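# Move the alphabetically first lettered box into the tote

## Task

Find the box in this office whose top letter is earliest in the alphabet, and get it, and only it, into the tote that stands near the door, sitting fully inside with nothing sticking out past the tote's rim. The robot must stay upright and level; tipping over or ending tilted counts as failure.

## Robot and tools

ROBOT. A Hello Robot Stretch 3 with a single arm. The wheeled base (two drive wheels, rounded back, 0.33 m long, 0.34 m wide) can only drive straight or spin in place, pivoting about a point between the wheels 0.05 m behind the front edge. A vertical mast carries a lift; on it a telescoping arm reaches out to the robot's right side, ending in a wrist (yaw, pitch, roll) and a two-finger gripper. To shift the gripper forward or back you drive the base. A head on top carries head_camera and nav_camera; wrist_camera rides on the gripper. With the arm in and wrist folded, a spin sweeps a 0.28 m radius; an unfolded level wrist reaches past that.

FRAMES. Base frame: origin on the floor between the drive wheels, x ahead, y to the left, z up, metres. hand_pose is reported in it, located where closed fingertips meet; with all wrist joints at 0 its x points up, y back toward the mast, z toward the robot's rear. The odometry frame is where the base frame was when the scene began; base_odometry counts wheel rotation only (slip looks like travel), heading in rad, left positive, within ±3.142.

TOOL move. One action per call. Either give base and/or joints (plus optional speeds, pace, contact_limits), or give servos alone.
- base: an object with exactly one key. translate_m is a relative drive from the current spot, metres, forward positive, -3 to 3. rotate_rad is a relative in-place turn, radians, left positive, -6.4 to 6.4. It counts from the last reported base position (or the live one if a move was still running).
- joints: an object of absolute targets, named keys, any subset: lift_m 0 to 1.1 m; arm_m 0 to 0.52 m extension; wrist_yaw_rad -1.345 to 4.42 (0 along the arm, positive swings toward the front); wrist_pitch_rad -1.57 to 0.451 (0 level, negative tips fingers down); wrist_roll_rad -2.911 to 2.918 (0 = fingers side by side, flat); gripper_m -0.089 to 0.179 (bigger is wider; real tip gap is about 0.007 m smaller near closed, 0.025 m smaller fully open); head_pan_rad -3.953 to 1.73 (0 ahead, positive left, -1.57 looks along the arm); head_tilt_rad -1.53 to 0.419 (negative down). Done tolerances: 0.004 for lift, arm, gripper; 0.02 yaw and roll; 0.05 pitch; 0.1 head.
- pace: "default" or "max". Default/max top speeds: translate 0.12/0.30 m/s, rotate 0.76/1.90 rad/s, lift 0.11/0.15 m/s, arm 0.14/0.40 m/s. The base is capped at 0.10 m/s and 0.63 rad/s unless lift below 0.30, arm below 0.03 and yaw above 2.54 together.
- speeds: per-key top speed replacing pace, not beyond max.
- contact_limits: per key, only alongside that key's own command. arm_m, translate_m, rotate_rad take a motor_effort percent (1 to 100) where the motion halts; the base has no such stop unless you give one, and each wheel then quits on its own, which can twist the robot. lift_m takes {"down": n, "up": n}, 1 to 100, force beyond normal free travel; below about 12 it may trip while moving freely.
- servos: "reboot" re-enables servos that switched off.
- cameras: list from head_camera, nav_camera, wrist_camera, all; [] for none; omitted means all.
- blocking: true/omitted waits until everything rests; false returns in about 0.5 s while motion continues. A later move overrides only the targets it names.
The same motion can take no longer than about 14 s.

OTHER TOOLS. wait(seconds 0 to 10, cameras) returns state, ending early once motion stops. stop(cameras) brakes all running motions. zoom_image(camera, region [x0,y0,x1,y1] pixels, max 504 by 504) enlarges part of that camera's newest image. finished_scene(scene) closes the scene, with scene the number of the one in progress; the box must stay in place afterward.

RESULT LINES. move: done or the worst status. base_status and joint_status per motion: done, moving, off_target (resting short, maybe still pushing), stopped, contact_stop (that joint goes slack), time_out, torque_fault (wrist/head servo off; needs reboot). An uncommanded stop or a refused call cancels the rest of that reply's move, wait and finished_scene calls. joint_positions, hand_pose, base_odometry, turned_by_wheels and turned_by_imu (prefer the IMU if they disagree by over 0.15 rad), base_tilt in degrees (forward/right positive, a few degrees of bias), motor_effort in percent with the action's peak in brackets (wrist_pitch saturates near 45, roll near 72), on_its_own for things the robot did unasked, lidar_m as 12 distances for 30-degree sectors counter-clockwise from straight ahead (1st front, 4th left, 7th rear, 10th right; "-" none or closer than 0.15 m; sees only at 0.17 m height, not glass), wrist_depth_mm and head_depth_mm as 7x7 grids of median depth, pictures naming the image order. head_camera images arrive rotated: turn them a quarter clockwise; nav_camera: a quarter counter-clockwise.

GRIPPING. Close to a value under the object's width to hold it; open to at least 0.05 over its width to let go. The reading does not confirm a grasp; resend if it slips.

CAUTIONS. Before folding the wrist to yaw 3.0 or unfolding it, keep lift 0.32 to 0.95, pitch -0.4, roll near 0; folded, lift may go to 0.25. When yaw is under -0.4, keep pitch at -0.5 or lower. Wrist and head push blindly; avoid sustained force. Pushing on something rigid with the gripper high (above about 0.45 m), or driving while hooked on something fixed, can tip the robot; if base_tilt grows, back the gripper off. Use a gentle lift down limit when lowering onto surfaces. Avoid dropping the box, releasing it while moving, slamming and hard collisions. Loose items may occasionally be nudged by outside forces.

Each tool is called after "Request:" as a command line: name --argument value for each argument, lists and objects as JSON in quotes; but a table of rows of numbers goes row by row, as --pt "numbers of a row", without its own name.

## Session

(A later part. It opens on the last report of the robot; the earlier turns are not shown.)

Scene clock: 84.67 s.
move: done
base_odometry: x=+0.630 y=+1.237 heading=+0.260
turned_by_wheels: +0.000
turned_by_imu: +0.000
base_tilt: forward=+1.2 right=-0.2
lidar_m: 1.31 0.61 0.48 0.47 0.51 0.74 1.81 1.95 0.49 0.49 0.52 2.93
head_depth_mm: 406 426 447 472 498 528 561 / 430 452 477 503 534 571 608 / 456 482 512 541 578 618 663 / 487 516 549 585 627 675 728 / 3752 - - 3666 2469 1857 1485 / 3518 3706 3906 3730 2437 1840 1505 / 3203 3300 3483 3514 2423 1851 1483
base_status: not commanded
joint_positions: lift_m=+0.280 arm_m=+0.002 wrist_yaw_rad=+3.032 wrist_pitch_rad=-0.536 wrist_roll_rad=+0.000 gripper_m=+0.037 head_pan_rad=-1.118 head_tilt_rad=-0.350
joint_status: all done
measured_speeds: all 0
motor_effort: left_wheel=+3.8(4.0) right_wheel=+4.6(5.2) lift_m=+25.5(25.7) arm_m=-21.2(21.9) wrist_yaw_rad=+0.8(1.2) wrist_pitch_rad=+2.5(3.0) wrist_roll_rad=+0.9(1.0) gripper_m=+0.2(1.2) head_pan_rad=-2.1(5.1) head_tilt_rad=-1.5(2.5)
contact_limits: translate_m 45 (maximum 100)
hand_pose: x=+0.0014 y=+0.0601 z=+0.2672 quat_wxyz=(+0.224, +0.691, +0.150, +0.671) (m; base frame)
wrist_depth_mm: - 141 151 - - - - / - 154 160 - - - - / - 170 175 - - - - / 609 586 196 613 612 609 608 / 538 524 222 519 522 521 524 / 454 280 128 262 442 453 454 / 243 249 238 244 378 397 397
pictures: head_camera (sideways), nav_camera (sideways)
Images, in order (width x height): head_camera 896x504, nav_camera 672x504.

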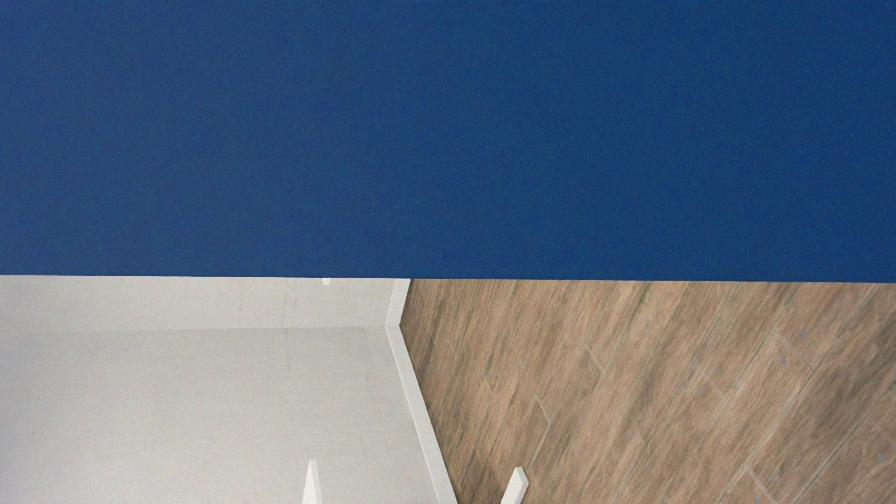

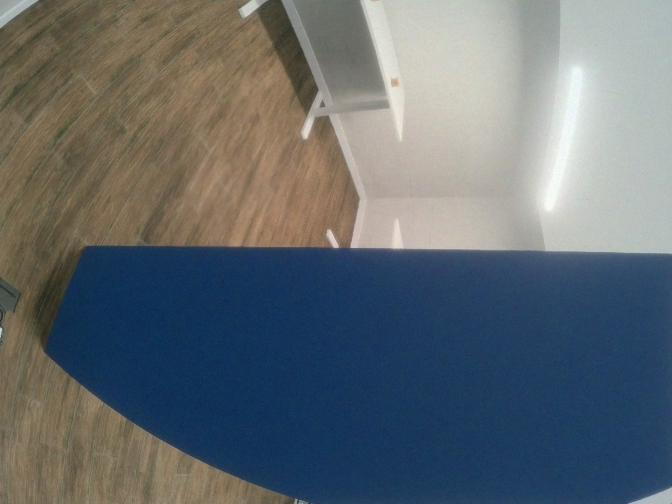

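Request:
move --base '{"translate_m": 0.6}' --pace "max" --contact_limits '{"translate_m": 45}' --cameras '[]'

Request:
move --base '{"rotate_rad": -1.06}' --joints '{"head_pan_rad": 1.25, "head_tilt_rad": -0.38}' --pace "max" --cameras '[]'

Request:
move --base '{"translate_m": 1.55}' --pace "max" --contact_limits '{"translate_m": 45}' --cameras '["head_camera"]'

Request:
zoom_image --camera "head_camera" --region '[250, 50, 550, 450]'

Request:
move --joints '{"head_pan_rad": 0.7}' --pace "max" --cameras '["head_camera"]'

Request:
zoom_image --camera "head_camera" --region '[250, 50, 550, 450]'

Request:
move --joints '{"head_pan_rad": -0.4}' --pace "max" --cameras '["nav_camera", "head_camera"]'

Request:
zoom_image --camera "head_camera" --region '[250, 50, 550, 450]'

Scene clock: 119.17 s.
move: done
base_odometry: x=+1.210 y=+1.392 heading=+0.260
turned_by_wheels: +0.000
turned_by_imu: +0.000
base_tilt: forward=+0.9 right=+0.0
lidar_m: 1.14 0.53 0.42 0.41 0.44 0.66 2.40 0.71 0.59 1.45 2.49 1.92
head_depth_mm: 3084 3171 3262 3439 2547 1904 1506 / 3232 3390 3510 3476 2506 1885 1516 / 3490 3569 3800 3766 2482 1889 1514 / 3389 3690 3798 3745 2510 1866 1492 / 3019 3236 3419 3428 2459 1841 1514 / 2739 2852 2935 3152 2469 1855 1491 / 2518 2629 2581 2835 2445 1847 1496
base_status: done
joint_positions: lift_m=+0.280 arm_m=+0.002 wrist_yaw_rad=+3.032 wrist_pitch_rad=-0.536 wrist_roll_rad=+0.000 gripper_m=+0.037 head_pan_rad=-1.100 head_tilt_rad=-0.350
joint_status: not commanded
measured_speeds: all 0
motor_effort: left_wheel=+1.1(21.0) right_wheel=+4.0(13.3) lift_m=+27.2(27.5) arm_m=-18.8(20.2) wrist_yaw_rad=+0.8(1.4) wrist_pitch_rad=+2.7(2.9) wrist_roll_rad=+0.7(1.1) gripper_m=-0.5(1.3) head_pan_rad=+2.8(4.1) head_tilt_rad=+0.0(2.6)
contact_limits: translate_m 45 (maximum 100)
hand_pose: x=+0.0014 y=+0.0601 z=+0.2672 quat_wxyz=(+0.224, +0.691, +0.150, +0.671) (m; base frame)
wrist_depth_mm: - 140 151 - - - - / - 154 161 - - - - / - 170 175 - - - - / - - 196 - - - - / 537 530 220 539 527 528 529 / 458 276 128 263 441 453 455 / 243 248 237 242 386 399 401
pictures: none
No camera images: "cameras" was empty.

Scene clock: 121.67 s.
move: done
base_odometry: x=+1.210 y=+1.392 heading=-0.800
turned_by_wheels: -1.060
turned_by_imu: -1.056
base_tilt: forward=+1.1 right=-0.3
lidar_m: 2.49 1.93 1.15 0.53 0.42 0.41 0.44 0.66 2.39 0.71 0.59 1.44
head_depth_mm: 1952 2095 2235 2346 2385 1822 1470 / 1669 1926 2208 2399 2387 1811 1461 / 1153 1321 1458 1637 1840 1748 1459 / 926 991 1073 1146 1293 1418 1421 / 762 803 855 906 938 1069 1158 / 645 676 707 748 778 842 909 / 559 582 605 634 648 671 754
base_status: done
joint_positions: lift_m=+0.280 arm_m=+0.002 wrist_yaw_rad=+3.032 wrist_pitch_rad=-0.536 wrist_roll_rad=+0.000 gripper_m=+0.037 head_pan_rad=+1.266 head_tilt_rad=-0.380
joint_status: all done
measured_speeds: translate_m=+0.000 rotate_rad=+0.000 lift_m=+0.000 arm_m=+0.000 wrist_yaw_rad=+0.000 wrist_pitch_rad=+0.000 wrist_roll_rad=+0.000 head_pan_rad=-0.024 head_tilt_rad=+0.000
motor_effort: left_wheel=+9.2(17.2) right_wheel=-7.0(15.6) lift_m=+27.9(28.2) arm_m=-21.0(22.4) wrist_yaw_rad=+1.0(1.3) wrist_pitch_rad=+2.7(2.8) wrist_roll_rad=+0.8(1.0) gripper_m=-0.4(1.3) head_pan_rad=-3.6(5.1) head_tilt_rad=-1.2(4.3)
hand_pose: x=+0.0014 y=+0.0601 z=+0.2672 quat_wxyz=(+0.224, +0.691, +0.150, +0.671) (m; base frame)
wrist_depth_mm: - 141 152 - - - - / - 154 161 - - - - / - 170 175 776 781 783 767 / - 199 202 634 641 633 638 / 416 484 219 530 531 526 530 / 392 276 128 263 445 456 459 / 242 250 238 242 380 404 401
pictures: none
No camera images: "cameras" was empty.

Scene clock: 128.23 s.
move: done
base_odometry: x=+2.290 y=+0.280 heading=-0.799
turned_by_wheels: +0.000
turned_by_imu: +0.000
base_tilt: forward=+0.9 right=+0.0
lidar_m: 1.87 1.07 1.45 1.30 1.68 1.66 1.78 1.31 1.14 1.58 1.84 1.67
head_depth_mm: 1198 1265 1340 1193 812 1638 1467 / 1239 1323 1398 1181 813 1699 1477 / 1282 1363 1461 1173 814 1755 1466 / 1319 1409 1508 1180 844 1773 1466 / 1373 1472 1567 1166 890 1798 1454 / 1427 1517 1612 1148 929 1784 1459 / 1495 1583 1704 1110 1406 1599 1453
base_status: done
joint_positions: lift_m=+0.280 arm_m=+0.002 wrist_yaw_rad=+3.032 wrist_pitch_rad=-0.536 wrist_roll_rad=+0.000 gripper_m=+0.037 head_pan_rad=+1.250 head_tilt_rad=-0.380
joint_status: not commanded
measured_speeds: all 0
motor_effort: left_wheel=+11.8(17.3) right_wheel=-3.3(14.2) lift_m=+29.2(29.8) arm_m=-13.3(21.0) wrist_yaw_rad=+1.0(1.4) wrist_pitch_rad=+2.6(3.0) wrist_roll_rad=+0.8(1.1) gripper_m=+0.1(1.4) head_pan_rad=-2.5(4.7) head_tilt_rad=-0.9(2.2)
contact_limits: translate_m 45 (maximum 100)
hand_pose: x=+0.0014 y=+0.0601 z=+0.2672 quat_wxyz=(+0.224, +0.691, +0.150, +0.671) (m; base frame)
wrist_depth_mm: - 140 - - - - - / - 155 940 - - - - / 785 177 203 777 764 787 790 / 627 614 201 631 643 625 636 / 530 530 220 533 527 527 531 / 455 278 128 261 437 462 455 / 242 251 238 244 381 401 400
pictures: head_camera (sideways)
Images, in order (width x height): head_camera 896x504.

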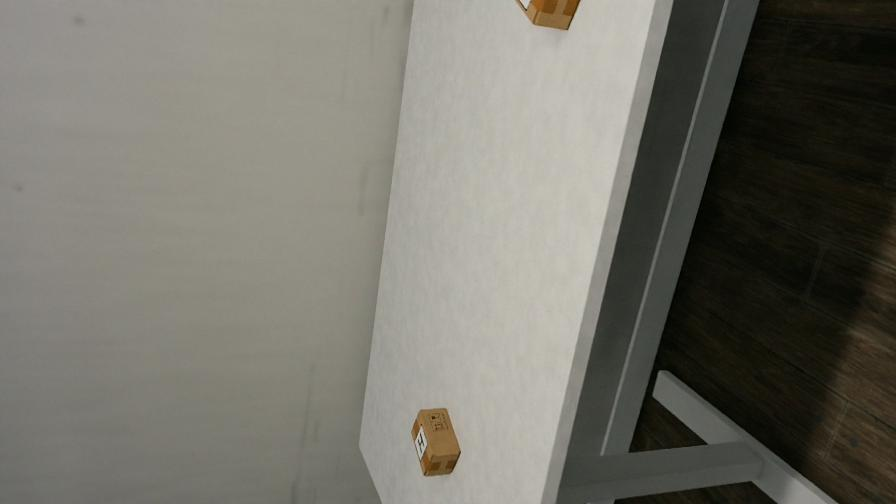

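Scaled by 1.260 from the camera's 896x504 image, which has a finer 1280x720 frame.

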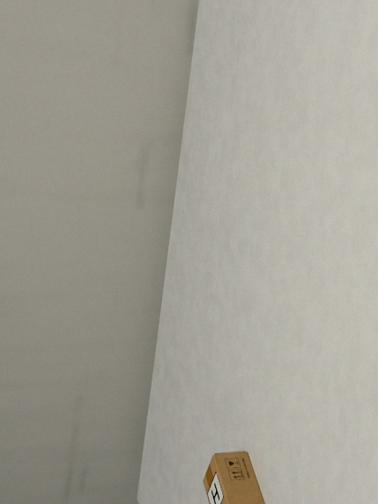

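Scene clock: 129.03 s.
move: done
base_odometry: x=+2.290 y=+0.280 heading=-0.799
turned_by_wheels: +0.000
turned_by_imu: +0.000
base_tilt: forward=+1.1 right=+0.0
lidar_m: 1.86 1.07 1.45 1.30 1.67 1.65 1.77 1.30 1.14 1.58 1.85 1.68
head_depth_mm: 1325 1428 1534 1650 897 1807 1472 / 1305 1382 1501 1172 897 1806 1469 / 1284 1359 1473 1172 848 1646 1396 / 1253 1331 1443 1167 847 1755 1463 / 1230 1322 1409 1168 807 1739 1464 / 1221 1290 1380 1165 800 1699 1466 / 1197 1267 1355 1150 799 1673 1458
base_status: not commanded
joint_positions: lift_m=+0.280 arm_m=+0.002 wrist_yaw_rad=+3.032 wrist_pitch_rad=-0.536 wrist_roll_rad=+0.000 gripper_m=+0.037 head_pan_rad=+0.685 head_tilt_rad=-0.380
joint_status: all done
measured_speeds: all 0
motor_effort: left_wheel=+11.7(11.9) right_wheel=-3.6(4.1) lift_m=+29.5(29.9) arm_m=-12.9(13.7) wrist_yaw_rad=+0.9(1.4) wrist_pitch_rad=+2.5(2.9) wrist_roll_rad=+1.0(1.0) gripper_m=-0.7(1.1) head_pan_rad=-1.4(5.2) head_tilt_rad=-0.4(1.4)
contact_limits: translate_m 45 (maximum 100)
hand_pose: x=+0.0014 y=+0.0601 z=+0.2672 quat_wxyz=(+0.224, +0.691, +0.150, +0.671) (m; base frame)
wrist_depth_mm: - 141 - - - - - / - 155 908 - - - - / 785 178 202 789 797 789 782 / 618 609 201 636 640 640 622 / 530 532 219 527 525 535 534 / 461 278 128 262 441 460 458 / 244 250 238 244 384 397 399
pictures: head_camera (sideways)
Images, in order (width x height): head_camera 896x504.

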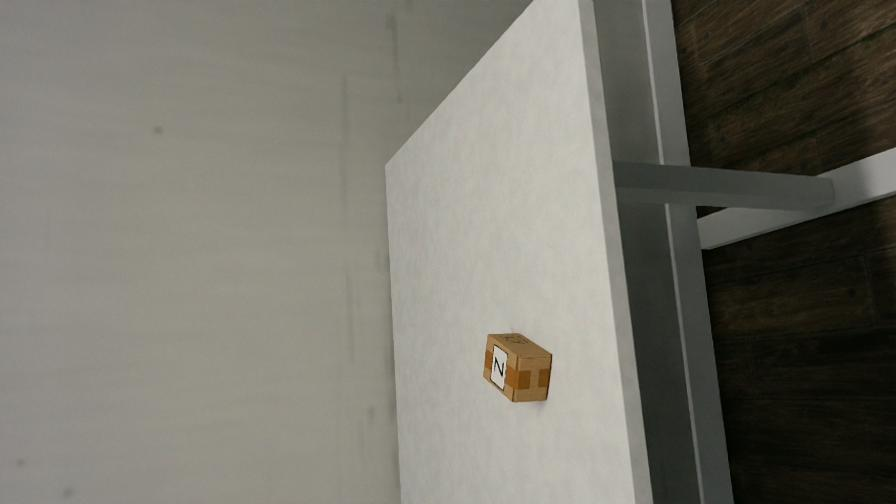

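Scaled by 1.260 from the camera's 896x504 image, which has a finer 1280x720 frame.

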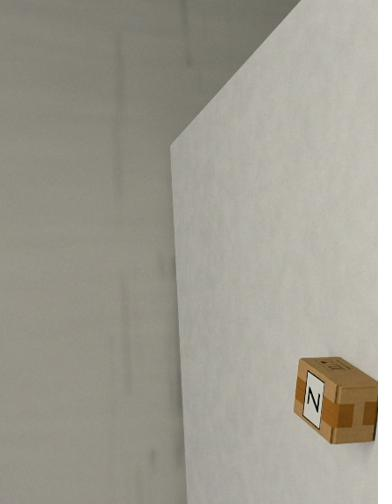

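Scene clock: 129.97 s.
move: done
base_odometry: x=+2.290 y=+0.280 heading=-0.799
turned_by_wheels: +0.000
turned_by_imu: +0.000
base_tilt: forward=+0.9 right=-0.1
lidar_m: 1.86 1.07 1.44 1.31 1.68 1.65 1.78 1.30 1.14 1.59 1.85 1.67
head_depth_mm: 1740 1860 1971 1554 2208 1825 1472 / 1780 1902 2039 1655 2286 1808 1467 / 1831 1953 2048 1653 2319 1797 1468 / 1874 2018 2116 1742 2276 1748 1467 / 1917 2060 2180 2368 2328 1796 1455 / 1969 2129 2261 2435 2330 1766 1453 / 2027 2165 2345 2485 2314 1793 1458
base_status: not commanded
joint_positions: lift_m=+0.280 arm_m=+0.002 wrist_yaw_rad=+3.032 wrist_pitch_rad=-0.536 wrist_roll_rad=+0.000 gripper_m=+0.037 head_pan_rad=-0.434 head_tilt_rad=-0.380
joint_status: all done
measured_speeds: all 0
motor_effort: left_wheel=+11.7(11.9) right_wheel=-3.5(3.9) lift_m=+29.7(30.2) arm_m=-11.5(13.4) wrist_yaw_rad=+0.8(1.2) wrist_pitch_rad=+2.7(2.8) wrist_roll_rad=+0.8(1.1) gripper_m=-0.1(0.7) head_pan_rad=+0.6(4.2) head_tilt_rad=+0.3(1.8)
contact_limits: translate_m 45 (maximum 100)
hand_pose: x=+0.0014 y=+0.0601 z=+0.2672 quat_wxyz=(+0.224, +0.691, +0.150, +0.671) (m; base frame)
wrist_depth_mm: - 140 - - - - - / - 155 913 - - - - / 795 177 202 769 792 782 785 / 639 609 202 641 628 628 634 / 530 526 220 524 531 534 531 / 452 277 127 263 443 455 452 / 243 248 236 242 382 404 398
pictures: head_camera (sideways), nav_camera (sideways)
Images, in order (width x height): head_camera 896x504, nav_camera 672x504.

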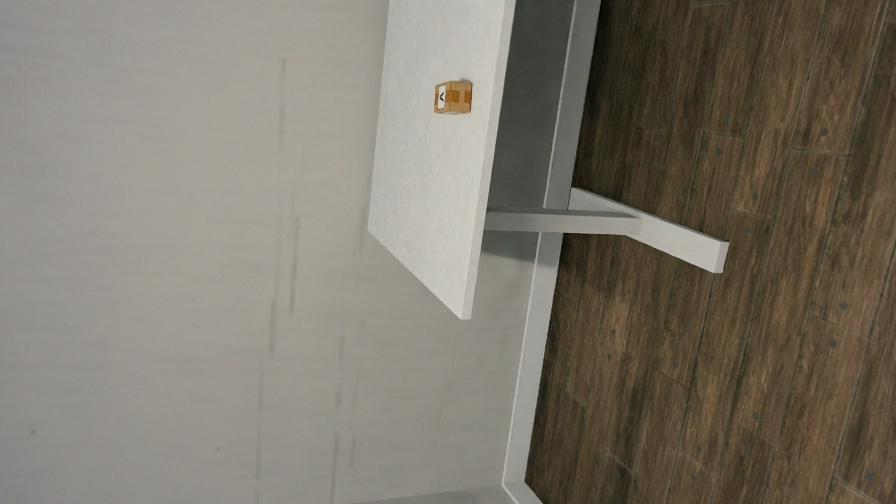

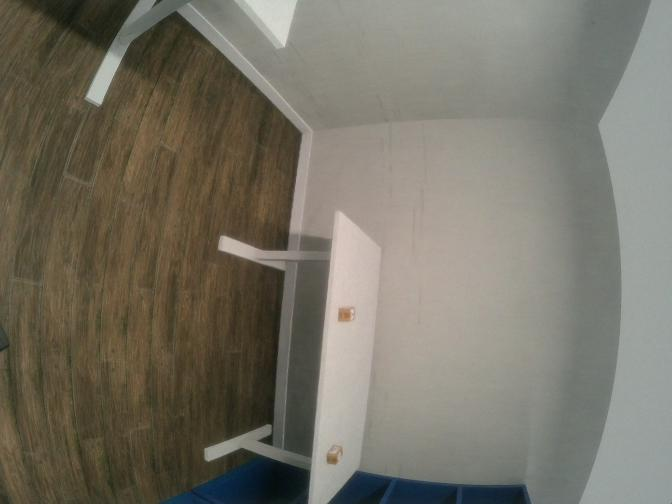

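Scaled by 1.260 from the camera's 896x504 image, which has a finer 1280x720 frame.

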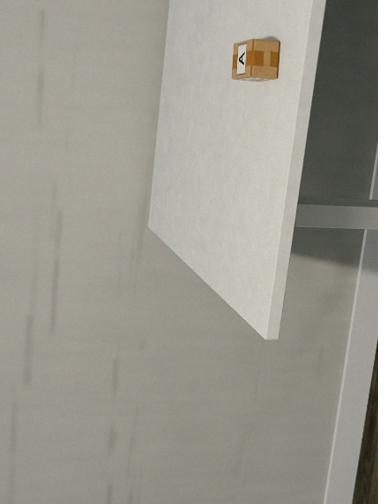

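Request:
zoom_image --camera "head_camera" --region '[415, 65, 495, 125]'

Request:
move --joints '{"head_pan_rad": -0.9, "head_tilt_rad": -0.38}' --pace "max" --cameras '["head_camera"]'

Request:
zoom_image --camera "head_camera" --region '[380, 250, 560, 400]'

Scaled by 6.300 from the camera's 896x504 image, which has a finer 1280x720 frame.

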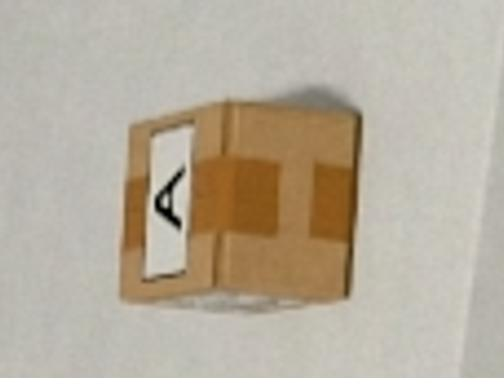

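Scene clock: 135.30 s.
move: done
base_odometry: x=+2.290 y=+0.280 heading=-0.799
turned_by_wheels: +0.000
turned_by_imu: +0.001
base_tilt: forward=+0.9 right=+0.0
lidar_m: 1.87 1.07 1.45 1.30 1.68 1.66 1.78 1.31 1.14 1.58 1.85 1.68
head_depth_mm: 1949 2094 2192 1772 2215 1817 1471 / 1926 2050 2217 1781 2253 1821 1475 / 1887 2030 2143 1771 2353 1800 1454 / 1877 1987 2118 1627 2351 1791 1456 / 1814 1937 2044 1638 2327 1794 1461 / 1778 1895 2009 1599 2256 1788 1456 / 1759 1866 1978 1618 2264 1783 1459
base_status: not commanded
joint_positions: lift_m=+0.280 arm_m=+0.002 wrist_yaw_rad=+3.032 wrist_pitch_rad=-0.536 wrist_roll_rad=+0.000 gripper_m=+0.037 head_pan_rad=-0.906 head_tilt_rad=-0.380
joint_status: all done
measured_speeds: all 0
motor_effort: left_wheel=+11.8(12.0) right_wheel=-3.2(3.8) lift_m=+30.8(30.9) arm_m=-7.9(8.7) wrist_yaw_rad=+0.6(1.2) wrist_pitch_rad=+2.5(2.8) wrist_roll_rad=+0.8(0.9) gripper_m=-0.2(1.2) head_pan_rad=-2.6(5.1) head_tilt_rad=-0.1(1.8)
contact_limits: translate_m 45 (maximum 100)
hand_pose: x=+0.0014 y=+0.0601 z=+0.2672 quat_wxyz=(+0.224, +0.691, +0.150, +0.671) (m; base frame)
wrist_depth_mm: - 141 - - - - - / - 156 908 - - - - / 786 178 203 781 794 796 782 / 640 607 201 631 626 636 626 / 526 527 220 531 529 526 528 / 462 278 127 263 445 453 454 / 243 251 237 243 382 400 396
pictures: head_camera (sideways)
Images, in order (width x height): head_camera 896x504.

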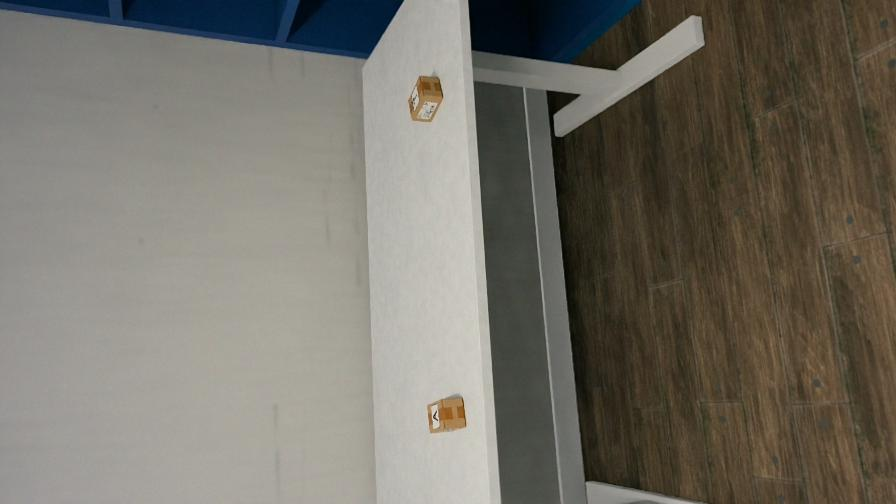

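Scaled by 2.800 from the camera's 896x504 image, which has a finer 1280x720 frame.

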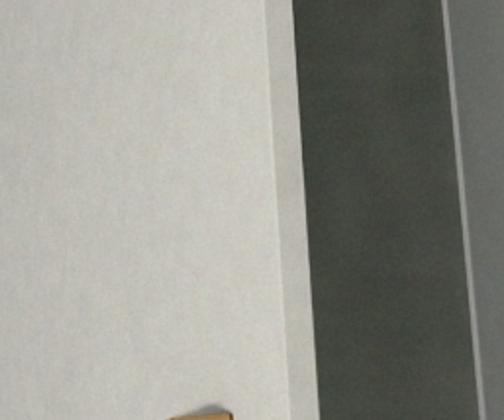

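Request:
zoom_image --camera "head_camera" --region '[422, 392, 472, 436]'

Request:
zoom_image --camera "head_camera" --region '[400, 70, 450, 126]'

Scaled by 10.080 from the camera's 896x504 image, which has a finer 1280x720 frame.

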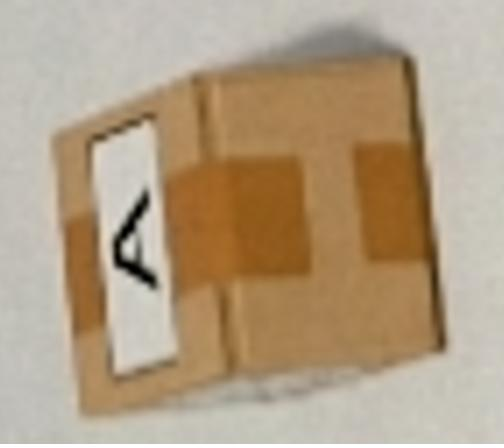

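Scaled by 9.000 from the camera's 896x504 image, which has a finer 1280x720 frame.

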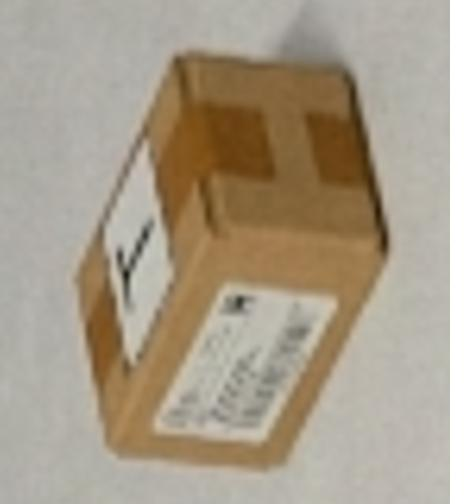

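Request:
move --base '{"rotate_rad": -0.68}' --pace "max" --cameras '[]'

Request:
move --base '{"translate_m": 0.61}' --pace "max" --contact_limits '{"translate_m": 45}' --cameras '[]'

Request:
move --base '{"rotate_rad": 1.75}' --joints '{"lift_m": 0.89, "head_pan_rad": -1.57, "head_tilt_rad": -0.7}' --pace "max" --blocking false --cameras '[]'

Request:
wait --seconds 1.0 --cameras '[]'

Request:
move --joints '{"wrist_yaw_rad": 1.57, "wrist_pitch_rad": -0.4, "gripper_m": 0.17}' --pace "max" --cameras '[]'

Request:
move --joints '{"wrist_yaw_rad": 0.0}' --pace "max" --cameras '["head_camera", "wrist_camera"]'

Scene clock: 208.33 s.
move: done
base_odometry: x=+2.290 y=+0.280 heading=-1.479
turned_by_wheels: -0.680
turned_by_imu: -0.675
base_tilt: forward=+0.9 right=-0.1
lidar_m: 1.68 2.15 1.07 1.13 1.30 1.74 1.65 1.70 1.30 1.13 1.15 1.59
head_depth_mm: 1392 1506 1527 1667 1411 1719 1432 / 1485 1618 1531 1783 1544 1706 1475 / 1592 1722 1705 1911 1963 1704 1465 / 1451 1577 1670 1777 1943 1751 1464 / 1366 1476 1583 1709 1845 1796 1470 / 2068 2235 2345 2277 2228 1787 1463 / 2071 2194 2311 1896 2254 1775 1453
base_status: done
joint_positions: lift_m=+0.280 arm_m=+0.002 wrist_yaw_rad=+3.032 wrist_pitch_rad=-0.536 wrist_roll_rad=+0.000 gripper_m=+0.037 head_pan_rad=-0.900 head_tilt_rad=-0.380
joint_status: not commanded
measured_speeds: all 0
motor_effort: left_wheel=+8.2(18.7) right_wheel=-8.0(14.9) lift_m=+29.5(32.2) arm_m=-3.6(3.6) wrist_yaw_rad=+0.4(1.2) wrist_pitch_rad=+2.6(2.9) wrist_roll_rad=+0.8(1.1) gripper_m=-0.3(1.6) head_pan_rad=+2.2(4.3) head_tilt_rad=+1.4(2.2)
hand_pose: x=+0.0014 y=+0.0601 z=+0.2672 quat_wxyz=(+0.224, +0.691, +0.150, +0.671) (m; base frame)
wrist_depth_mm: - 140 - - - - - / - 155 899 - - - - / 795 176 203 786 789 789 783 / 637 609 201 624 630 630 630 / 527 527 220 534 530 537 531 / 446 276 127 262 444 454 456 / 243 250 236 243 382 399 402
pictures: none
No camera images: "cameras" was empty.

Scene clock: 211.70 s.
move: done
base_odometry: x=+2.346 y=-0.327 heading=-1.479
turned_by_wheels: +0.000
turned_by_imu: +0.000
base_tilt: forward=+0.9 right=-0.2
lidar_m: 1.50 1.09 1.55 1.06 1.07 1.78 2.26 1.67 1.15 1.14 1.21 1.33
head_depth_mm: 1015 1099 1213 1392 1406 1659 1436 / 1073 1124 1185 1264 1351 1498 1466 / 1576 1685 1712 1879 1617 1640 1465 / 1691 1823 1880 2001 2055 1733 1456 / 1704 1874 1936 1976 1215 1743 1458 / 1595 1694 1787 1508 1048 1684 1467 / 1507 1604 1685 1502 1050 1683 1458
base_status: done
joint_positions: lift_m=+0.280 arm_m=+0.002 wrist_yaw_rad=+3.032 wrist_pitch_rad=-0.536 wrist_roll_rad=+0.000 gripper_m=+0.037 head_pan_rad=-0.900 head_tilt_rad=-0.380
joint_status: not commanded
measured_speeds: all 0
motor_effort: left_wheel=+5.6(19.7) right_wheel=-1.4(9.5) lift_m=+24.2(29.5) arm_m=-13.2(13.5) wrist_yaw_rad=+1.2(1.5) wrist_pitch_rad=+2.3(2.8) wrist_roll_rad=+0.9(1.1) gripper_m=-0.4(1.2) head_pan_rad=+2.9(4.1) head_tilt_rad=+1.0(2.6)
contact_limits: translate_m 45 (maximum 100)
hand_pose: x=+0.0014 y=+0.0601 z=+0.2672 quat_wxyz=(+0.224, +0.691, +0.150, +0.671) (m; base frame)
wrist_depth_mm: - 140 - - - - - / - 155 885 - - - - / 780 178 202 788 790 799 779 / 629 617 202 632 629 630 645 / 530 529 221 526 539 528 524 / 447 277 127 263 441 456 455 / 243 249 238 243 383 402 401
pictures: none
No camera images: "cameras" was empty.

Scene clock: 212.20 s.
move: moving
base_odometry: x=+2.346 y=-0.327 heading=-1.260
turned_by_wheels: +0.218
turned_by_imu: +0.218
base_tilt: forward=+1.7 right=+0.4
lidar_m: 1.09 1.65 1.48 1.06 1.63 1.78 2.26 1.68 1.14 1.23 1.21 1.51
head_depth_mm: 1242 1434 1488 1758 1558 1377 1200 / 1276 1469 1493 1755 1582 1381 1210 / 1289 1502 1489 1801 1589 1391 1200 / 1292 1543 1479 1790 1630 1393 1205 / 1289 1545 1473 1787 1630 1381 1199 / 1100 1224 1345 1543 1619 1383 1200 / 1027 1200 1471 1851 1626 1379 1200
base_status: rotate_rad moving
joint_positions: lift_m=+0.319 arm_m=+0.002 wrist_yaw_rad=+3.032 wrist_pitch_rad=-0.536 wrist_roll_rad=+0.000 gripper_m=+0.037 head_pan_rad=-1.578 head_tilt_rad=-0.699
joint_status: lift_m moving; head_pan_rad moving; head_tilt_rad moving
measured_speeds: translate_m=+0.000 rotate_rad=+0.635 lift_m=+0.148 arm_m=+0.000 wrist_yaw_rad=+0.000 wrist_pitch_rad=+0.000 wrist_roll_rad=+0.000 head_pan_rad=-0.120 head_tilt_rad=+0.000
motor_effort: left_wheel=-12.6(14.8) right_wheel=+12.0(15.8) lift_m=+33.5(34.3) arm_m=-15.2(15.2) wrist_yaw_rad=+0.9(1.2) wrist_pitch_rad=+2.4(2.9) wrist_roll_rad=+0.8(0.9) gripper_m=+0.3(1.2) head_pan_rad=-5.8(5.8) head_tilt_rad=-3.1(5.9)
hand_pose: x=+0.0014 y=+0.0600 z=+0.3063 quat_wxyz=(+0.225, +0.691, +0.150, +0.671) (m; base frame)
wrist_depth_mm: - 141 - - - - - / - 155 - - - - - / 858 176 198 867 835 848 858 / 681 656 201 693 673 687 687 / 573 580 220 572 574 567 576 / 498 494 127 298 483 489 489 / 282 286 270 278 415 432 433
pictures: none
No camera images: "cameras" was empty.

Scene clock: 213.20 s.
earlier move: moving
base_odometry: x=+2.346 y=-0.327 heading=-0.626
turned_by_wheels: +0.634
turned_by_imu: +0.632
base_tilt: forward=+1.7 right=+0.5
lidar_m: 1.70 1.47 1.07 1.72 2.26 2.26 1.67 1.14 1.21 1.33 1.50 1.10
head_depth_mm: 1294 1663 1332 1477 1589 1374 1216 / 1387 1805 1482 1877 1632 1385 1207 / 1539 1939 1270 1887 1613 1387 1208 / 1692 1785 1156 1805 1627 1387 1213 / 1609 1544 1103 1852 1611 1379 1202 / 1520 1522 1106 1804 1621 1384 1191 / 1428 1479 1107 927 1623 1381 1200
base_status: rotate_rad moving
joint_positions: lift_m=+0.469 arm_m=+0.002 wrist_yaw_rad=+3.032 wrist_pitch_rad=-0.536 wrist_roll_rad=+0.000 gripper_m=+0.037 head_pan_rad=-1.580 head_tilt_rad=-0.700
joint_status: lift_m moving; the others done
measured_speeds: translate_m=+0.000 rotate_rad=+0.634 lift_m=+0.150 arm_m=+0.000 wrist_yaw_rad=+0.000 wrist_pitch_rad=+0.000 wrist_roll_rad=+0.000 head_pan_rad=+0.000 head_tilt_rad=+0.000
motor_effort: left_wheel=-12.5(14.8) right_wheel=+12.1(15.8) lift_m=+31.3(34.8) arm_m=-20.0(20.2) wrist_yaw_rad=+0.9(1.2) wrist_pitch_rad=+3.0(3.0) wrist_roll_rad=+0.8(1.0) gripper_m=-0.3(1.2) head_pan_rad=+1.3(5.8) head_tilt_rad=-3.6(5.9)
hand_pose: x=+0.0014 y=+0.0600 z=+0.4562 quat_wxyz=(+0.225, +0.691, +0.150, +0.671) (m; base frame)
wrist_depth_mm: - 140 - - - - - / - 155 - - - - - / - 177 202 - - - - / 900 886 202 925 909 905 899 / 771 775 220 747 760 746 754 / 657 646 127 630 634 649 659 / 585 587 304 587 561 568 570
wait: 1.00 s; no rest
pictures: none
No camera images: "cameras" was empty.

Scene clock: 216.57 s.
move: done
base_odometry: x=+2.346 y=-0.327 heading=+0.271
turned_by_wheels: +0.897
turned_by_imu: +0.895
base_tilt: forward=+1.0 right=+0.0
lidar_m: 1.06 1.59 1.78 2.26 1.74 1.14 1.41 1.21 1.39 1.10 1.62 1.49
head_depth_mm: 1262 1383 1116 900 1668 - - / 1286 1384 1105 929 1613 - - / 1296 1414 1111 909 1612 - - / 1326 1449 1110 961 1613 1376 - / 1358 1445 1112 962 1578 1383 1289 / 1363 1539 1110 1807 1613 1410 - / 1409 1575 1734 1876 1608 1412 -
base_status: done
joint_positions: lift_m=+0.890 arm_m=+0.002 wrist_yaw_rad=+1.573 wrist_pitch_rad=-0.419 wrist_roll_rad=+0.000 gripper_m=+0.170 head_pan_rad=-1.571 head_tilt_rad=-0.701
joint_status: all done
measured_speeds: all 0
motor_effort: left_wheel=-6.8(13.7) right_wheel=+9.1(14.1) lift_m=+31.5(33.7) arm_m=-20.4(22.7) wrist_yaw_rad=-2.0(7.2) wrist_pitch_rad=+3.3(6.5) wrist_roll_rad=+0.6(1.1) gripper_m=+1.2(94.5) head_pan_rad=+3.3(4.4) head_tilt_rad=-3.6(5.2)
hand_pose: x=+0.2029 y=-0.1464 z=+0.9024 quat_wxyz=(+0.593, +0.593, -0.384, +0.386) (m; base frame)
wrist_depth_mm: - - - - - - - / - - - - - - - / - - - - - - - / - - - - - - - / - - - - - - - / - 125 - - - 135 - / 112 - - - - - 108
pictures: none
No camera images: "cameras" was empty.

Scene clock: 217.83 s.
move: done
base_odometry: x=+2.346 y=-0.327 heading=+0.271
turned_by_wheels: +0.000
turned_by_imu: +0.000
base_tilt: forward=+0.8 right=-0.2
lidar_m: 1.06 1.59 1.78 2.26 1.74 1.14 1.40 1.21 1.39 1.09 1.62 1.49
head_depth_mm: 1262 1389 1115 903 1638 - - / 1283 1388 1109 929 1632 1410 - / 1304 1401 1117 906 296 299 - / 1334 1439 1109 963 1586 1296 1207 / 1355 1440 1113 958 1525 1380 1197 / 1382 1534 1105 1806 1630 1381 1199 / 1405 1578 1726 1841 1621 1374 1198
base_status: not commanded
joint_positions: lift_m=+0.890 arm_m=+0.002 wrist_yaw_rad=+0.003 wrist_pitch_rad=-0.419 wrist_roll_rad=+0.000 gripper_m=+0.170 head_pan_rad=-1.570 head_tilt_rad=-0.701
joint_status: all done
measured_speeds: all 0
motor_effort: left_wheel=-6.9(7.0) right_wheel=+9.4(9.5) lift_m=+31.7(32.1) arm_m=-19.4(20.8) wrist_yaw_rad=-2.1(7.4) wrist_pitch_rad=+3.6(3.6) wrist_roll_rad=+0.9(1.1) gripper_m=+0.3(1.2) head_pan_rad=+3.8(4.6) head_tilt_rad=-3.1(4.3)
hand_pose: x=-0.0208 y=-0.3710 z=+0.9024 quat_wxyz=(+0.692, +0.148, -0.691, -0.146) (m; base frame)
wrist_depth_mm: - - - - - - - / - - - - - - - / - - - 603 - - - / - - - - - - - / - - - - - - - / - 125 - - - 135 - / 112 - - - - - 108
pictures: head_camera (sideways), wrist_camera
Images, in order (width x height): head_camera 896x504, wrist_camera 644x364.

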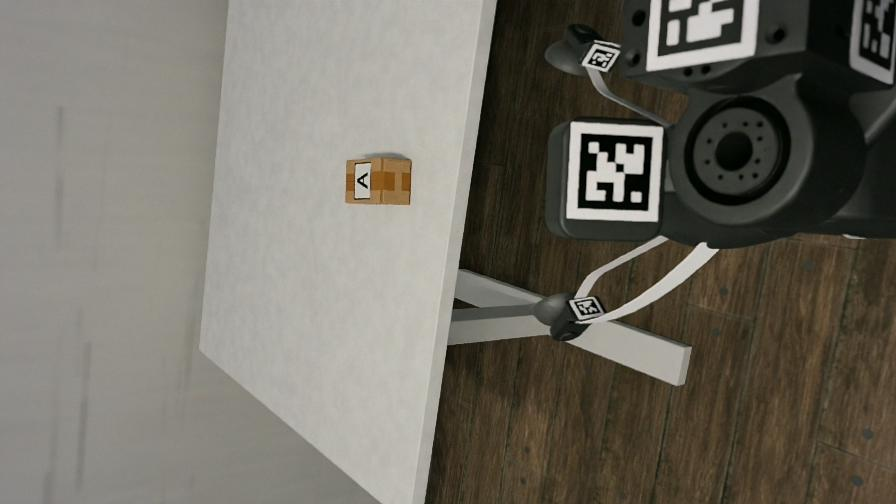

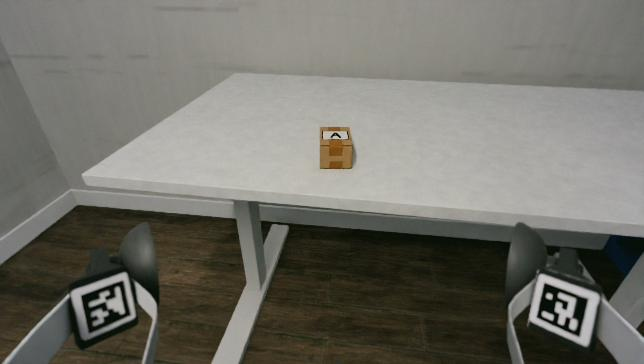

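Request:
move --base '{"translate_m": -0.02}' --joints '{"lift_m": 0.728, "wrist_pitch_rad": -0.32}' --pace "max" --cameras '[]'

Request:
move --joints '{"arm_m": 0.478}' --speeds '{"arm_m": 0.25}' --contact_limits '{"arm_m": 45}' --cameras '["wrist_camera"]'

Request:
move --joints '{"gripper_m": 0.03}' --cameras '[]'

Request:
move --joints '{"lift_m": 0.8}' --pace "max" --cameras '["wrist_camera"]'

Scene clock: 236.23 s.
move: done
base_odometry: x=+2.327 y=-0.332 heading=+0.271
turned_by_wheels: +0.000
turned_by_imu: +0.001
base_tilt: forward=+1.0 right=-0.1
lidar_m: 1.08 1.61 1.79 2.26 1.75 1.12 1.40 1.19 1.36 1.10 1.62 1.51
head_depth_mm: 1256 1377 1115 898 1623 1386 1203 / 1291 1394 1114 931 1625 1326 1208 / 1301 1395 1114 912 1632 1375 399 / 1327 1429 1112 958 1614 1383 1137 / 1356 1439 1111 957 1590 1332 1206 / 1373 1522 1109 1789 1619 1377 1204 / 1396 1578 1712 1805 1614 1381 1205
base_status: done
joint_positions: lift_m=+0.728 arm_m=+0.002 wrist_yaw_rad=+0.003 wrist_pitch_rad=-0.341 wrist_roll_rad=+0.000 gripper_m=+0.170 head_pan_rad=-1.570 head_tilt_rad=-0.701
joint_status: all done
measured_speeds: all 0
motor_effort: left_wheel=-5.7(12.4) right_wheel=-2.5(6.5) lift_m=+19.6(29.4) arm_m=-15.8(17.9) wrist_yaw_rad=-1.6(2.3) wrist_pitch_rad=+4.0(6.0) wrist_roll_rad=+0.7(1.0) gripper_m=+0.3(1.5) head_pan_rad=+3.2(4.5) head_tilt_rad=-2.5(2.8)
hand_pose: x=-0.0209 y=-0.3801 z=+0.7583 quat_wxyz=(+0.697, +0.121, -0.696, -0.119) (m; base frame)
wrist_depth_mm: - - - - - - - / - - - - - - - / - - - - - - - / - - - - - - - / - - - - - - - / - 125 - - - 136 - / 112 943 956 967 968 923 108
pictures: none
No camera images: "cameras" was empty.

Scene clock: 240.20 s.
move: done
base_odometry: x=+2.327 y=-0.332 heading=+0.271
turned_by_wheels: +0.000
turned_by_imu: +0.001
base_tilt: forward=+1.2 right=-0.2
lidar_m: 1.08 1.62 1.79 2.26 1.74 1.12 1.40 1.19 1.36 1.10 1.62 1.51
head_depth_mm: 1259 1382 1105 875 442 358 323 / 1283 1381 993 592 1559 1356 1208 / 1296 1404 750 861 1638 1372 1206 / 1327 1439 1108 959 1628 1377 1201 / 1353 1456 1112 963 1575 1385 1197 / 1386 1510 1111 1807 1623 1371 1201 / 1411 1585 1697 1820 1625 1382 1204
base_status: not commanded
joint_positions: lift_m=+0.728 arm_m=+0.478 wrist_yaw_rad=+0.003 wrist_pitch_rad=-0.341 wrist_roll_rad=+0.000 gripper_m=+0.170 head_pan_rad=-1.570 head_tilt_rad=-0.701
joint_status: all done
measured_speeds: all 0
motor_effort: left_wheel=-5.6(5.7) right_wheel=-3.3(3.4) lift_m=+24.7(24.9) arm_m=+22.4(25.2) wrist_yaw_rad=-2.0(2.2) wrist_pitch_rad=+3.7(4.0) wrist_roll_rad=+0.8(1.1) gripper_m=-0.3(1.3) head_pan_rad=+2.3(4.5) head_tilt_rad=-0.5(2.3)
contact_limits: arm_m 45 (drawing in: default 39, maximum 55; extending or still: default 49, maximum 70)
hand_pose: x=-0.0209 y=-0.8564 z=+0.7583 quat_wxyz=(+0.697, +0.121, -0.696, -0.119) (m; base frame)
wrist_depth_mm: - - - - - - - / - - - - - - - / - - - - - - - / - - - - - - - / - - - 166 - - - / - 121 135 135 135 135 114 / - - 113 117 110 - 106
pictures: wrist_camera
Images, in order (width x height): wrist_camera 644x364.

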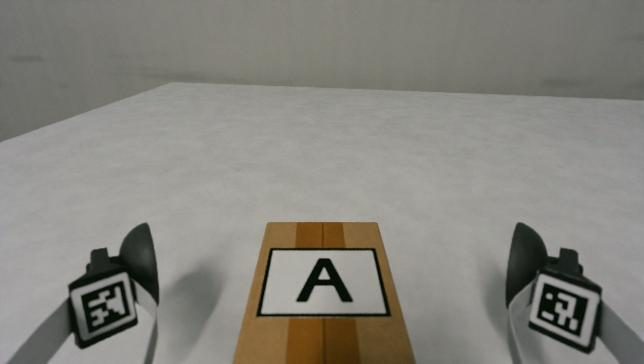

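Scene clock: 242.13 s.
move: done
base_odometry: x=+2.327 y=-0.332 heading=+0.271
turned_by_wheels: +0.000
turned_by_imu: +0.000
base_tilt: forward=+0.7 right=-0.1
lidar_m: 1.08 1.61 1.79 2.26 1.75 1.12 1.40 1.19 1.36 1.10 1.61 1.51
head_depth_mm: 1255 1378 1111 877 441 358 322 / 1276 1384 1036 592 1546 1352 1209 / 1313 1410 749 861 1632 1389 1206 / 1327 1441 1107 963 1615 1388 1199 / 1352 1453 1113 960 1575 1380 1204 / 1363 1514 1108 1793 1619 1376 1205 / 1398 1581 1702 1825 1631 1372 1208
base_status: not commanded
joint_positions: lift_m=+0.728 arm_m=+0.478 wrist_yaw_rad=+0.003 wrist_pitch_rad=-0.335 wrist_roll_rad=+0.000 gripper_m=+0.031 head_pan_rad=-1.570 head_tilt_rad=-0.701
joint_status: all done
measured_speeds: all 0
motor_effort: left_wheel=-5.4(5.7) right_wheel=-2.9(3.7) lift_m=+27.6(27.6) arm_m=+17.1(22.3) wrist_yaw_rad=-1.8(2.3) wrist_pitch_rad=+2.7(3.8) wrist_roll_rad=+0.9(1.0) gripper_m=-14.8(96.1) head_pan_rad=+2.0(4.0) head_tilt_rad=+0.2(2.1)
contact_limits: arm_m 45 (drawing in: default 39, maximum 55; extending or still: default 49, maximum 70)
hand_pose: x=-0.0209 y=-0.8571 z=+0.7598 quat_wxyz=(+0.698, +0.119, -0.697, -0.117) (m; base frame)
wrist_depth_mm: - - - - - - - / - - - - - - - / - - - - - - - / - - - - - - - / - - - 162 151 - - / - - 130 137 127 - - / - 94 - 119 111 - -
pictures: none
No camera images: "cameras" was empty.

Scene clock: 243.40 s.
move: done
base_odometry: x=+2.327 y=-0.332 heading=+0.271
turned_by_wheels: +0.000
turned_by_imu: +0.000
base_tilt: forward=+1.1 right=+0.0
lidar_m: 1.08 1.61 1.79 2.26 1.74 1.12 1.39 1.19 1.36 1.10 1.61 1.51
head_depth_mm: 1263 1391 1075 405 349 306 1186 / 1286 1390 605 901 1627 1377 1202 / 1308 1406 629 928 1620 1388 1207 / 1326 1435 1106 963 1627 1377 1208 / 1348 1443 1105 966 1576 1389 1202 / 1377 1510 1109 1798 1626 1373 1202 / 1404 1587 1708 1808 1618 1378 1201
base_status: not commanded
joint_positions: lift_m=+0.800 arm_m=+0.478 wrist_yaw_rad=+0.003 wrist_pitch_rad=-0.344 wrist_roll_rad=+0.000 gripper_m=+0.031 head_pan_rad=-1.570 head_tilt_rad=-0.701
joint_status: all done
measured_speeds: all 0
motor_effort: left_wheel=-5.1(5.4) right_wheel=-2.6(3.6) lift_m=+32.5(34.1) arm_m=+13.5(16.5) wrist_yaw_rad=-1.6(2.1) wrist_pitch_rad=+4.3(4.7) wrist_roll_rad=+0.8(1.1) gripper_m=-14.4(15.3) head_pan_rad=+1.5(3.6) head_tilt_rad=-0.1(1.6)
contact_limits: arm_m 45 (drawing in: default 39, maximum 55; extending or still: default 49, maximum 70)
hand_pose: x=-0.0209 y=-0.8560 z=+0.8295 quat_wxyz=(+0.697, +0.122, -0.696, -0.121) (m; base frame)
wrist_depth_mm: - - - - - - - / - - - - - - - / - - - - - - - / - - - - - - - / - - 152 167 151 - - / - - 129 137 126 - - / - 94 - 117 113 - -
pictures: wrist_camera
Images, in order (width x height): wrist_camera 644x364.

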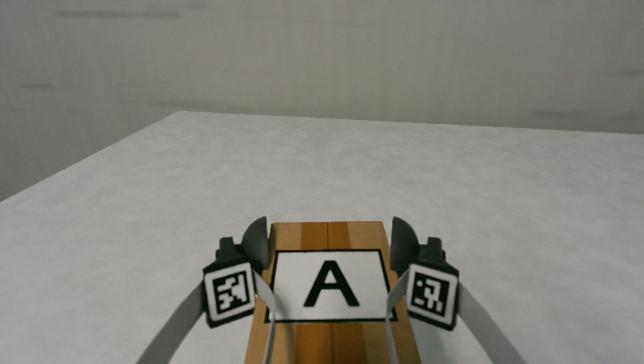

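Request:
move --joints '{"arm_m": 0.0, "wrist_yaw_rad": 1.57, "wrist_pitch_rad": -0.33}' --pace "max" --cameras '[]'

Request:
move --base '{"rotate_rad": 1.935}' --joints '{"lift_m": 0.28, "wrist_yaw_rad": 2.62, "head_pan_rad": 0.0, "head_tilt_rad": -0.6}' --pace "max" --blocking false --cameras '[]'

Request:
wait --seconds 3.4 --cameras '[]'

Request:
move --base '{"translate_m": 2.08}' --pace "max" --contact_limits '{"translate_m": 45}' --cameras '[]'

Request:
move --base '{"rotate_rad": 1.21}' --joints '{"head_pan_rad": 0.0, "head_tilt_rad": -0.75}' --pace "max" --cameras '[]'

Request:
move --base '{"translate_m": 1.25}' --pace "max" --contact_limits '{"translate_m": 45}' --cameras '["head_camera"]'

Scene clock: 262.43 s.
move: done
base_odometry: x=+2.327 y=-0.332 heading=+0.271
turned_by_wheels: +0.000
turned_by_imu: +0.001
base_tilt: forward=+0.9 right=-0.4
lidar_m: 1.08 1.61 1.79 2.26 1.74 1.12 1.40 1.19 1.36 1.10 1.62 1.51
head_depth_mm: 1262 1381 1120 904 1621 1384 - / 1283 1391 1109 930 1621 1384 - / 1306 1411 1119 929 1633 1392 309 / 1325 1438 1117 958 1605 1386 1206 / 1351 1458 1114 960 1584 1373 1202 / 1373 1516 1103 1809 1623 1382 300 / 1406 1577 1699 1804 1629 1382 1179
base_status: not commanded
joint_positions: lift_m=+0.800 arm_m=+0.002 wrist_yaw_rad=+1.568 wrist_pitch_rad=-0.354 wrist_roll_rad=+0.000 gripper_m=+0.031 head_pan_rad=-1.570 head_tilt_rad=-0.701
joint_status: all done
joint sent to its limit — arm_m, lower limit.
measured_speeds: all 0
motor_effort: left_wheel=-5.1(5.5) right_wheel=-3.0(3.3) lift_m=+29.3(32.7) arm_m=-21.1(25.1) wrist_yaw_rad=+2.0(9.3) wrist_pitch_rad=+4.1(7.2) wrist_roll_rad=+0.8(1.1) gripper_m=-14.4(15.2) head_pan_rad=+1.4(3.2) head_tilt_rad=+1.0(2.1)
hand_pose: x=+0.2106 y=-0.1475 z=+0.8273 quat_wxyz=(+0.581, +0.580, -0.405, +0.403) (m; base frame)
wrist_depth_mm: - - - - - - - / - - - - - - - / - - - - - - - / - - - - - - - / - - - 167 - - - / - - 129 136 128 - - / - 955 125 117 121 - -
pictures: none
No camera images: "cameras" was empty.

Scene clock: 262.93 s.
move: moving
base_odometry: x=+2.327 y=-0.332 heading=+0.395
turned_by_wheels: +0.124
turned_by_imu: +0.123
base_tilt: forward=+1.2 right=-0.2
lidar_m: 1.08 1.71 2.26 2.26 1.79 1.13 1.19 1.22 1.50 1.10 1.71 1.50
head_depth_mm: 1313 1447 1626 1837 1781 1486 1272 / 1298 1434 1606 1821 1793 1481 1259 / 1286 1430 1586 1803 1770 1491 1261 / 1278 1401 1565 1759 1775 1463 1260 / 1262 1384 1548 1739 1779 1473 1253 / 1258 1368 1147 1713 1659 1473 1262 / 1243 1343 1020 849 1711 1470 1263
base_status: rotate_rad moving
joint_positions: lift_m=+0.761 arm_m=+0.002 wrist_yaw_rad=+2.414 wrist_pitch_rad=-0.354 wrist_roll_rad=+0.000 gripper_m=+0.031 head_pan_rad=-0.240 head_tilt_rad=-0.600
joint_status: lift_m moving; wrist_yaw_rad moving; head_pan_rad moving; head_tilt_rad moving
measured_speeds: translate_m=+0.000 rotate_rad=+0.471 lift_m=-0.148 arm_m=+0.000 wrist_yaw_rad=+2.148 wrist_pitch_rad=+0.000 wrist_roll_rad=+0.000 head_pan_rad=+3.046 head_tilt_rad=+0.000
motor_effort: left_wheel=-12.3(15.6) right_wheel=+13.5(14.2) lift_m=+19.8(26.3) arm_m=-19.6(20.9) wrist_yaw_rad=-1.0(10.0) wrist_pitch_rad=+4.2(4.5) wrist_roll_rad=+0.8(0.9) gripper_m=-14.5(15.3) head_pan_rad=+1.5(5.0) head_tilt_rad=+3.5(4.0)
hand_pose: x=+0.1330 y=+0.0265 z=+0.7880 quat_wxyz=(+0.364, +0.695, -0.131, +0.606) (m; base frame)
wrist_depth_mm: - - - - - - - / - - - - - - - / - - - - - - - / - - - - - - - / - - - 166 - - - / - - 130 137 127 - - / - 913 125 117 120 - -
pictures: none
No camera images: "cameras" was empty.

Scene clock: 266.33 s.
earlier move: moving
base_odometry: x=+2.327 y=-0.332 heading=+2.206
turned_by_wheels: +1.811
turned_by_imu: +1.805
base_tilt: forward=+0.9 right=-1.1
lidar_m: 1.66 1.14 1.12 1.19 1.58 1.50 1.10 1.58 1.09 1.08 1.79 2.26
head_depth_mm: 1951 2115 2319 2277 1788 1481 1263 / 2047 2230 2442 2255 1792 1486 1275 / 2149 2354 2592 2241 1790 1486 1262 / 2263 2496 2685 2249 1761 1484 1255 / 2399 2628 2907 2229 1773 1477 1259 / 1455 1581 1698 1974 1767 1477 1268 / 1471 1635 1778 2041 1705 1466 1256
base_status: rotate_rad moving
joint_positions: lift_m=+0.280 arm_m=+0.002 wrist_yaw_rad=+2.617 wrist_pitch_rad=-0.355 wrist_roll_rad=+0.000 gripper_m=+0.031 head_pan_rad=+0.003 head_tilt_rad=-0.600
joint_status: lift_m moving; wrist_yaw_rad moving; the others done
measured_speeds: translate_m=+0.000 rotate_rad=+0.000 lift_m=-0.022 arm_m=+0.000 wrist_yaw_rad=+0.000 wrist_pitch_rad=+0.000 wrist_roll_rad=+0.000 head_pan_rad=+0.000 head_tilt_rad=+0.000
motor_effort: left_wheel=-5.6(15.6) right_wheel=+8.3(14.3) lift_m=+20.5(26.3) arm_m=-21.8(22.5) wrist_yaw_rad=+1.6(10.0) wrist_pitch_rad=+4.4(4.7) wrist_roll_rad=+0.9(1.1) gripper_m=-14.4(15.4) head_pan_rad=-3.4(5.0) head_tilt_rad=+1.9(4.0)
hand_pose: x=+0.0949 y=+0.0539 z=+0.3074 quat_wxyz=(+0.302, +0.704, -0.059, +0.640) (m; base frame)
wrist_depth_mm: - - - - - - - / - - - - - - - / - - - - - - - / 862 851 875 854 867 881 869 / 676 673 699 167 645 669 680 / 546 551 130 137 128 548 551 / 462 103 277 117 120 456 472
wait: 3.40 s; no rest
pictures: none
No camera images: "cameras" was empty.

Scene clock: 274.73 s.
earlier move: done
move: done
base_odometry: x=+1.093 y=+1.342 heading=+2.206
turned_by_wheels: +0.000
turned_by_imu: -0.001
base_tilt: forward=+0.9 right=+0.0
lidar_m: 0.42 0.55 1.20 2.39 0.58 0.57 3.16 2.54 1.98 0.63 0.44 0.41
head_depth_mm: 319 346 379 418 467 528 610 / 334 363 399 446 500 574 669 / 351 384 425 475 540 626 739 / 370 407 454 512 587 688 832 / 390 432 485 552 642 765 940 / 414 461 522 600 709 859 1087 / 440 495 563 656 787 975 1210
base_status: done
joint_positions: lift_m=+0.280 arm_m=+0.002 wrist_yaw_rad=+2.618 wrist_pitch_rad=-0.356 wrist_roll_rad=+0.000 gripper_m=+0.031 head_pan_rad=+0.000 head_tilt_rad=-0.600
joint_status: all done
measured_speeds: all 0
motor_effort: left_wheel=+1.6(12.2) right_wheel=+5.3(21.3) lift_m=+23.5(23.5) arm_m=-13.2(22.2) wrist_yaw_rad=+2.6(3.5) wrist_pitch_rad=+4.5(4.9) wrist_roll_rad=+0.8(1.2) gripper_m=-14.9(15.4) head_pan_rad=-3.8(5.2) head_tilt_rad=-0.2(2.6)
contact_limits: translate_m 45 (maximum 100)
hand_pose: x=+0.0947 y=+0.0539 z=+0.3069 quat_wxyz=(+0.301, +0.704, -0.059, +0.640) (m; base frame)
wrist_depth_mm: - - - - - - - / - - - - - - - / - - - - - - - / 860 855 872 869 865 - - / 663 667 693 167 648 625 - / 559 540 130 138 127 524 - / 469 103 273 117 120 449 411
pictures: none
No camera images: "cameras" was empty.

Scene clock: 276.63 s.
move: done
base_odometry: x=+1.093 y=+1.342 heading=-2.868
turned_by_wheels: +1.210
turned_by_imu: +1.205
base_tilt: forward=+0.9 right=-0.2
lidar_m: 2.34 0.72 0.57 1.43 3.17 1.98 1.22 0.54 0.42 0.41 0.44 0.65
head_depth_mm: 2034 2217 2172 1825 1558 1345 1182 / 2028 2280 2216 1871 1558 1346 1182 / 2073 2350 2165 1887 1551 1357 1181 / 2087 2381 2305 1878 1559 1344 1182 / 2138 2404 2326 1844 1548 1341 1180 / 2160 2420 2298 1868 1565 1346 1182 / 2215 2463 2326 1849 1561 1352 1177
base_status: done
joint_positions: lift_m=+0.280 arm_m=+0.002 wrist_yaw_rad=+2.618 wrist_pitch_rad=-0.356 wrist_roll_rad=+0.000 gripper_m=+0.031 head_pan_rad=+0.000 head_tilt_rad=-0.749
joint_status: all done
measured_speeds: all 0
motor_effort: left_wheel=-7.2(17.4) right_wheel=+8.6(16.6) lift_m=+23.8(24.1) arm_m=-21.2(21.2) wrist_yaw_rad=+2.6(3.1) wrist_pitch_rad=+4.3(4.9) wrist_roll_rad=+0.7(1.0) gripper_m=-14.4(14.9) head_pan_rad=-2.4(5.0) head_tilt_rad=-5.1(6.2)
hand_pose: x=+0.0947 y=+0.0539 z=+0.3069 quat_wxyz=(+0.301, +0.704, -0.059, +0.640) (m; base frame)
wrist_depth_mm: - - - - - - - / - - - - - - - / - - - - - - - / 866 857 815 - 803 875 882 / 670 675 668 167 655 680 665 / 551 551 130 137 127 559 554 / 463 103 272 117 120 451 471
pictures: none
No camera images: "cameras" was empty.

Scene clock: 282.17 s.
move: done
base_odometry: x=-0.110 y=+1.004 heading=-2.868
turned_by_wheels: +0.000
turned_by_imu: -0.001
base_tilt: forward=+0.9 right=-0.1
lidar_m: 1.10 1.18 1.73 1.85 0.82 0.77 1.55 0.68 0.50 0.49 0.54 0.79
head_depth_mm: 926 1039 1179 1379 1538 1343 1176 / 938 1056 1197 1408 1559 1318 1184 / 952 1073 1232 1447 1561 1313 1180 / 964 1092 1262 1467 1563 1325 1183 / 981 1107 1274 1504 1566 1339 1177 / 995 1131 1299 1550 1566 1346 1179 / 1012 1145 1330 1578 1551 1345 1175
base_status: done
joint_positions: lift_m=+0.280 arm_m=+0.002 wrist_yaw_rad=+2.618 wrist_pitch_rad=-0.356 wrist_roll_rad=+0.000 gripper_m=+0.031 head_pan_rad=+0.000 head_tilt_rad=-0.750
joint_status: not commanded
measured_speeds: all 0
motor_effort: left_wheel=+4.8(12.1) right_wheel=+3.6(19.2) lift_m=+26.1(26.2) arm_m=-16.9(22.3) wrist_yaw_rad=+2.8(3.4) wrist_pitch_rad=+4.8(4.9) wrist_roll_rad=+0.8(1.1) gripper_m=-14.3(15.4) head_pan_rad=-2.6(3.8) head_tilt_rad=-3.3(4.7)
contact_limits: translate_m 45 (maximum 100)
hand_pose: x=+0.0947 y=+0.0539 z=+0.3069 quat_wxyz=(+0.301, +0.704, -0.059, +0.640) (m; base frame)
wrist_depth_mm: - - - - - - - / - - - - - - - / - - - - - - - / 846 850 864 871 864 860 830 / 670 658 700 167 640 683 683 / 554 552 130 137 127 556 550 / 463 103 273 117 120 458 465
pictures: head_camera (sideways)
Images, in order (width x height): head_camera 896x504.

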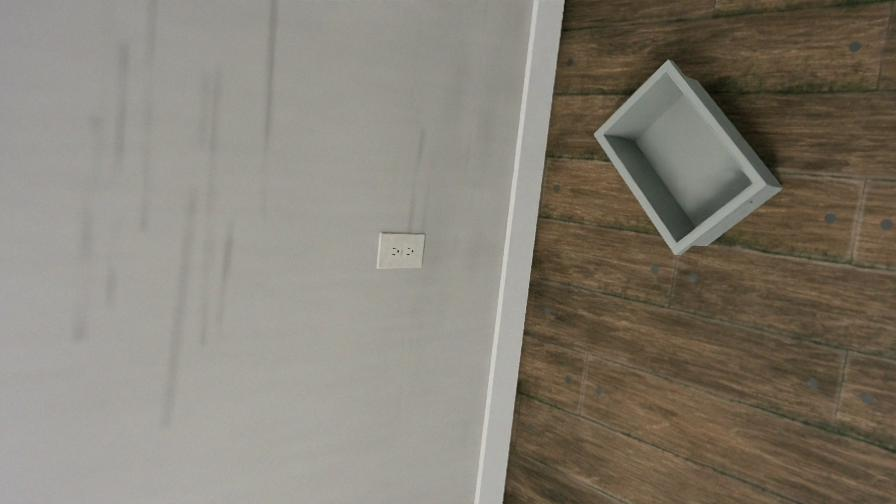

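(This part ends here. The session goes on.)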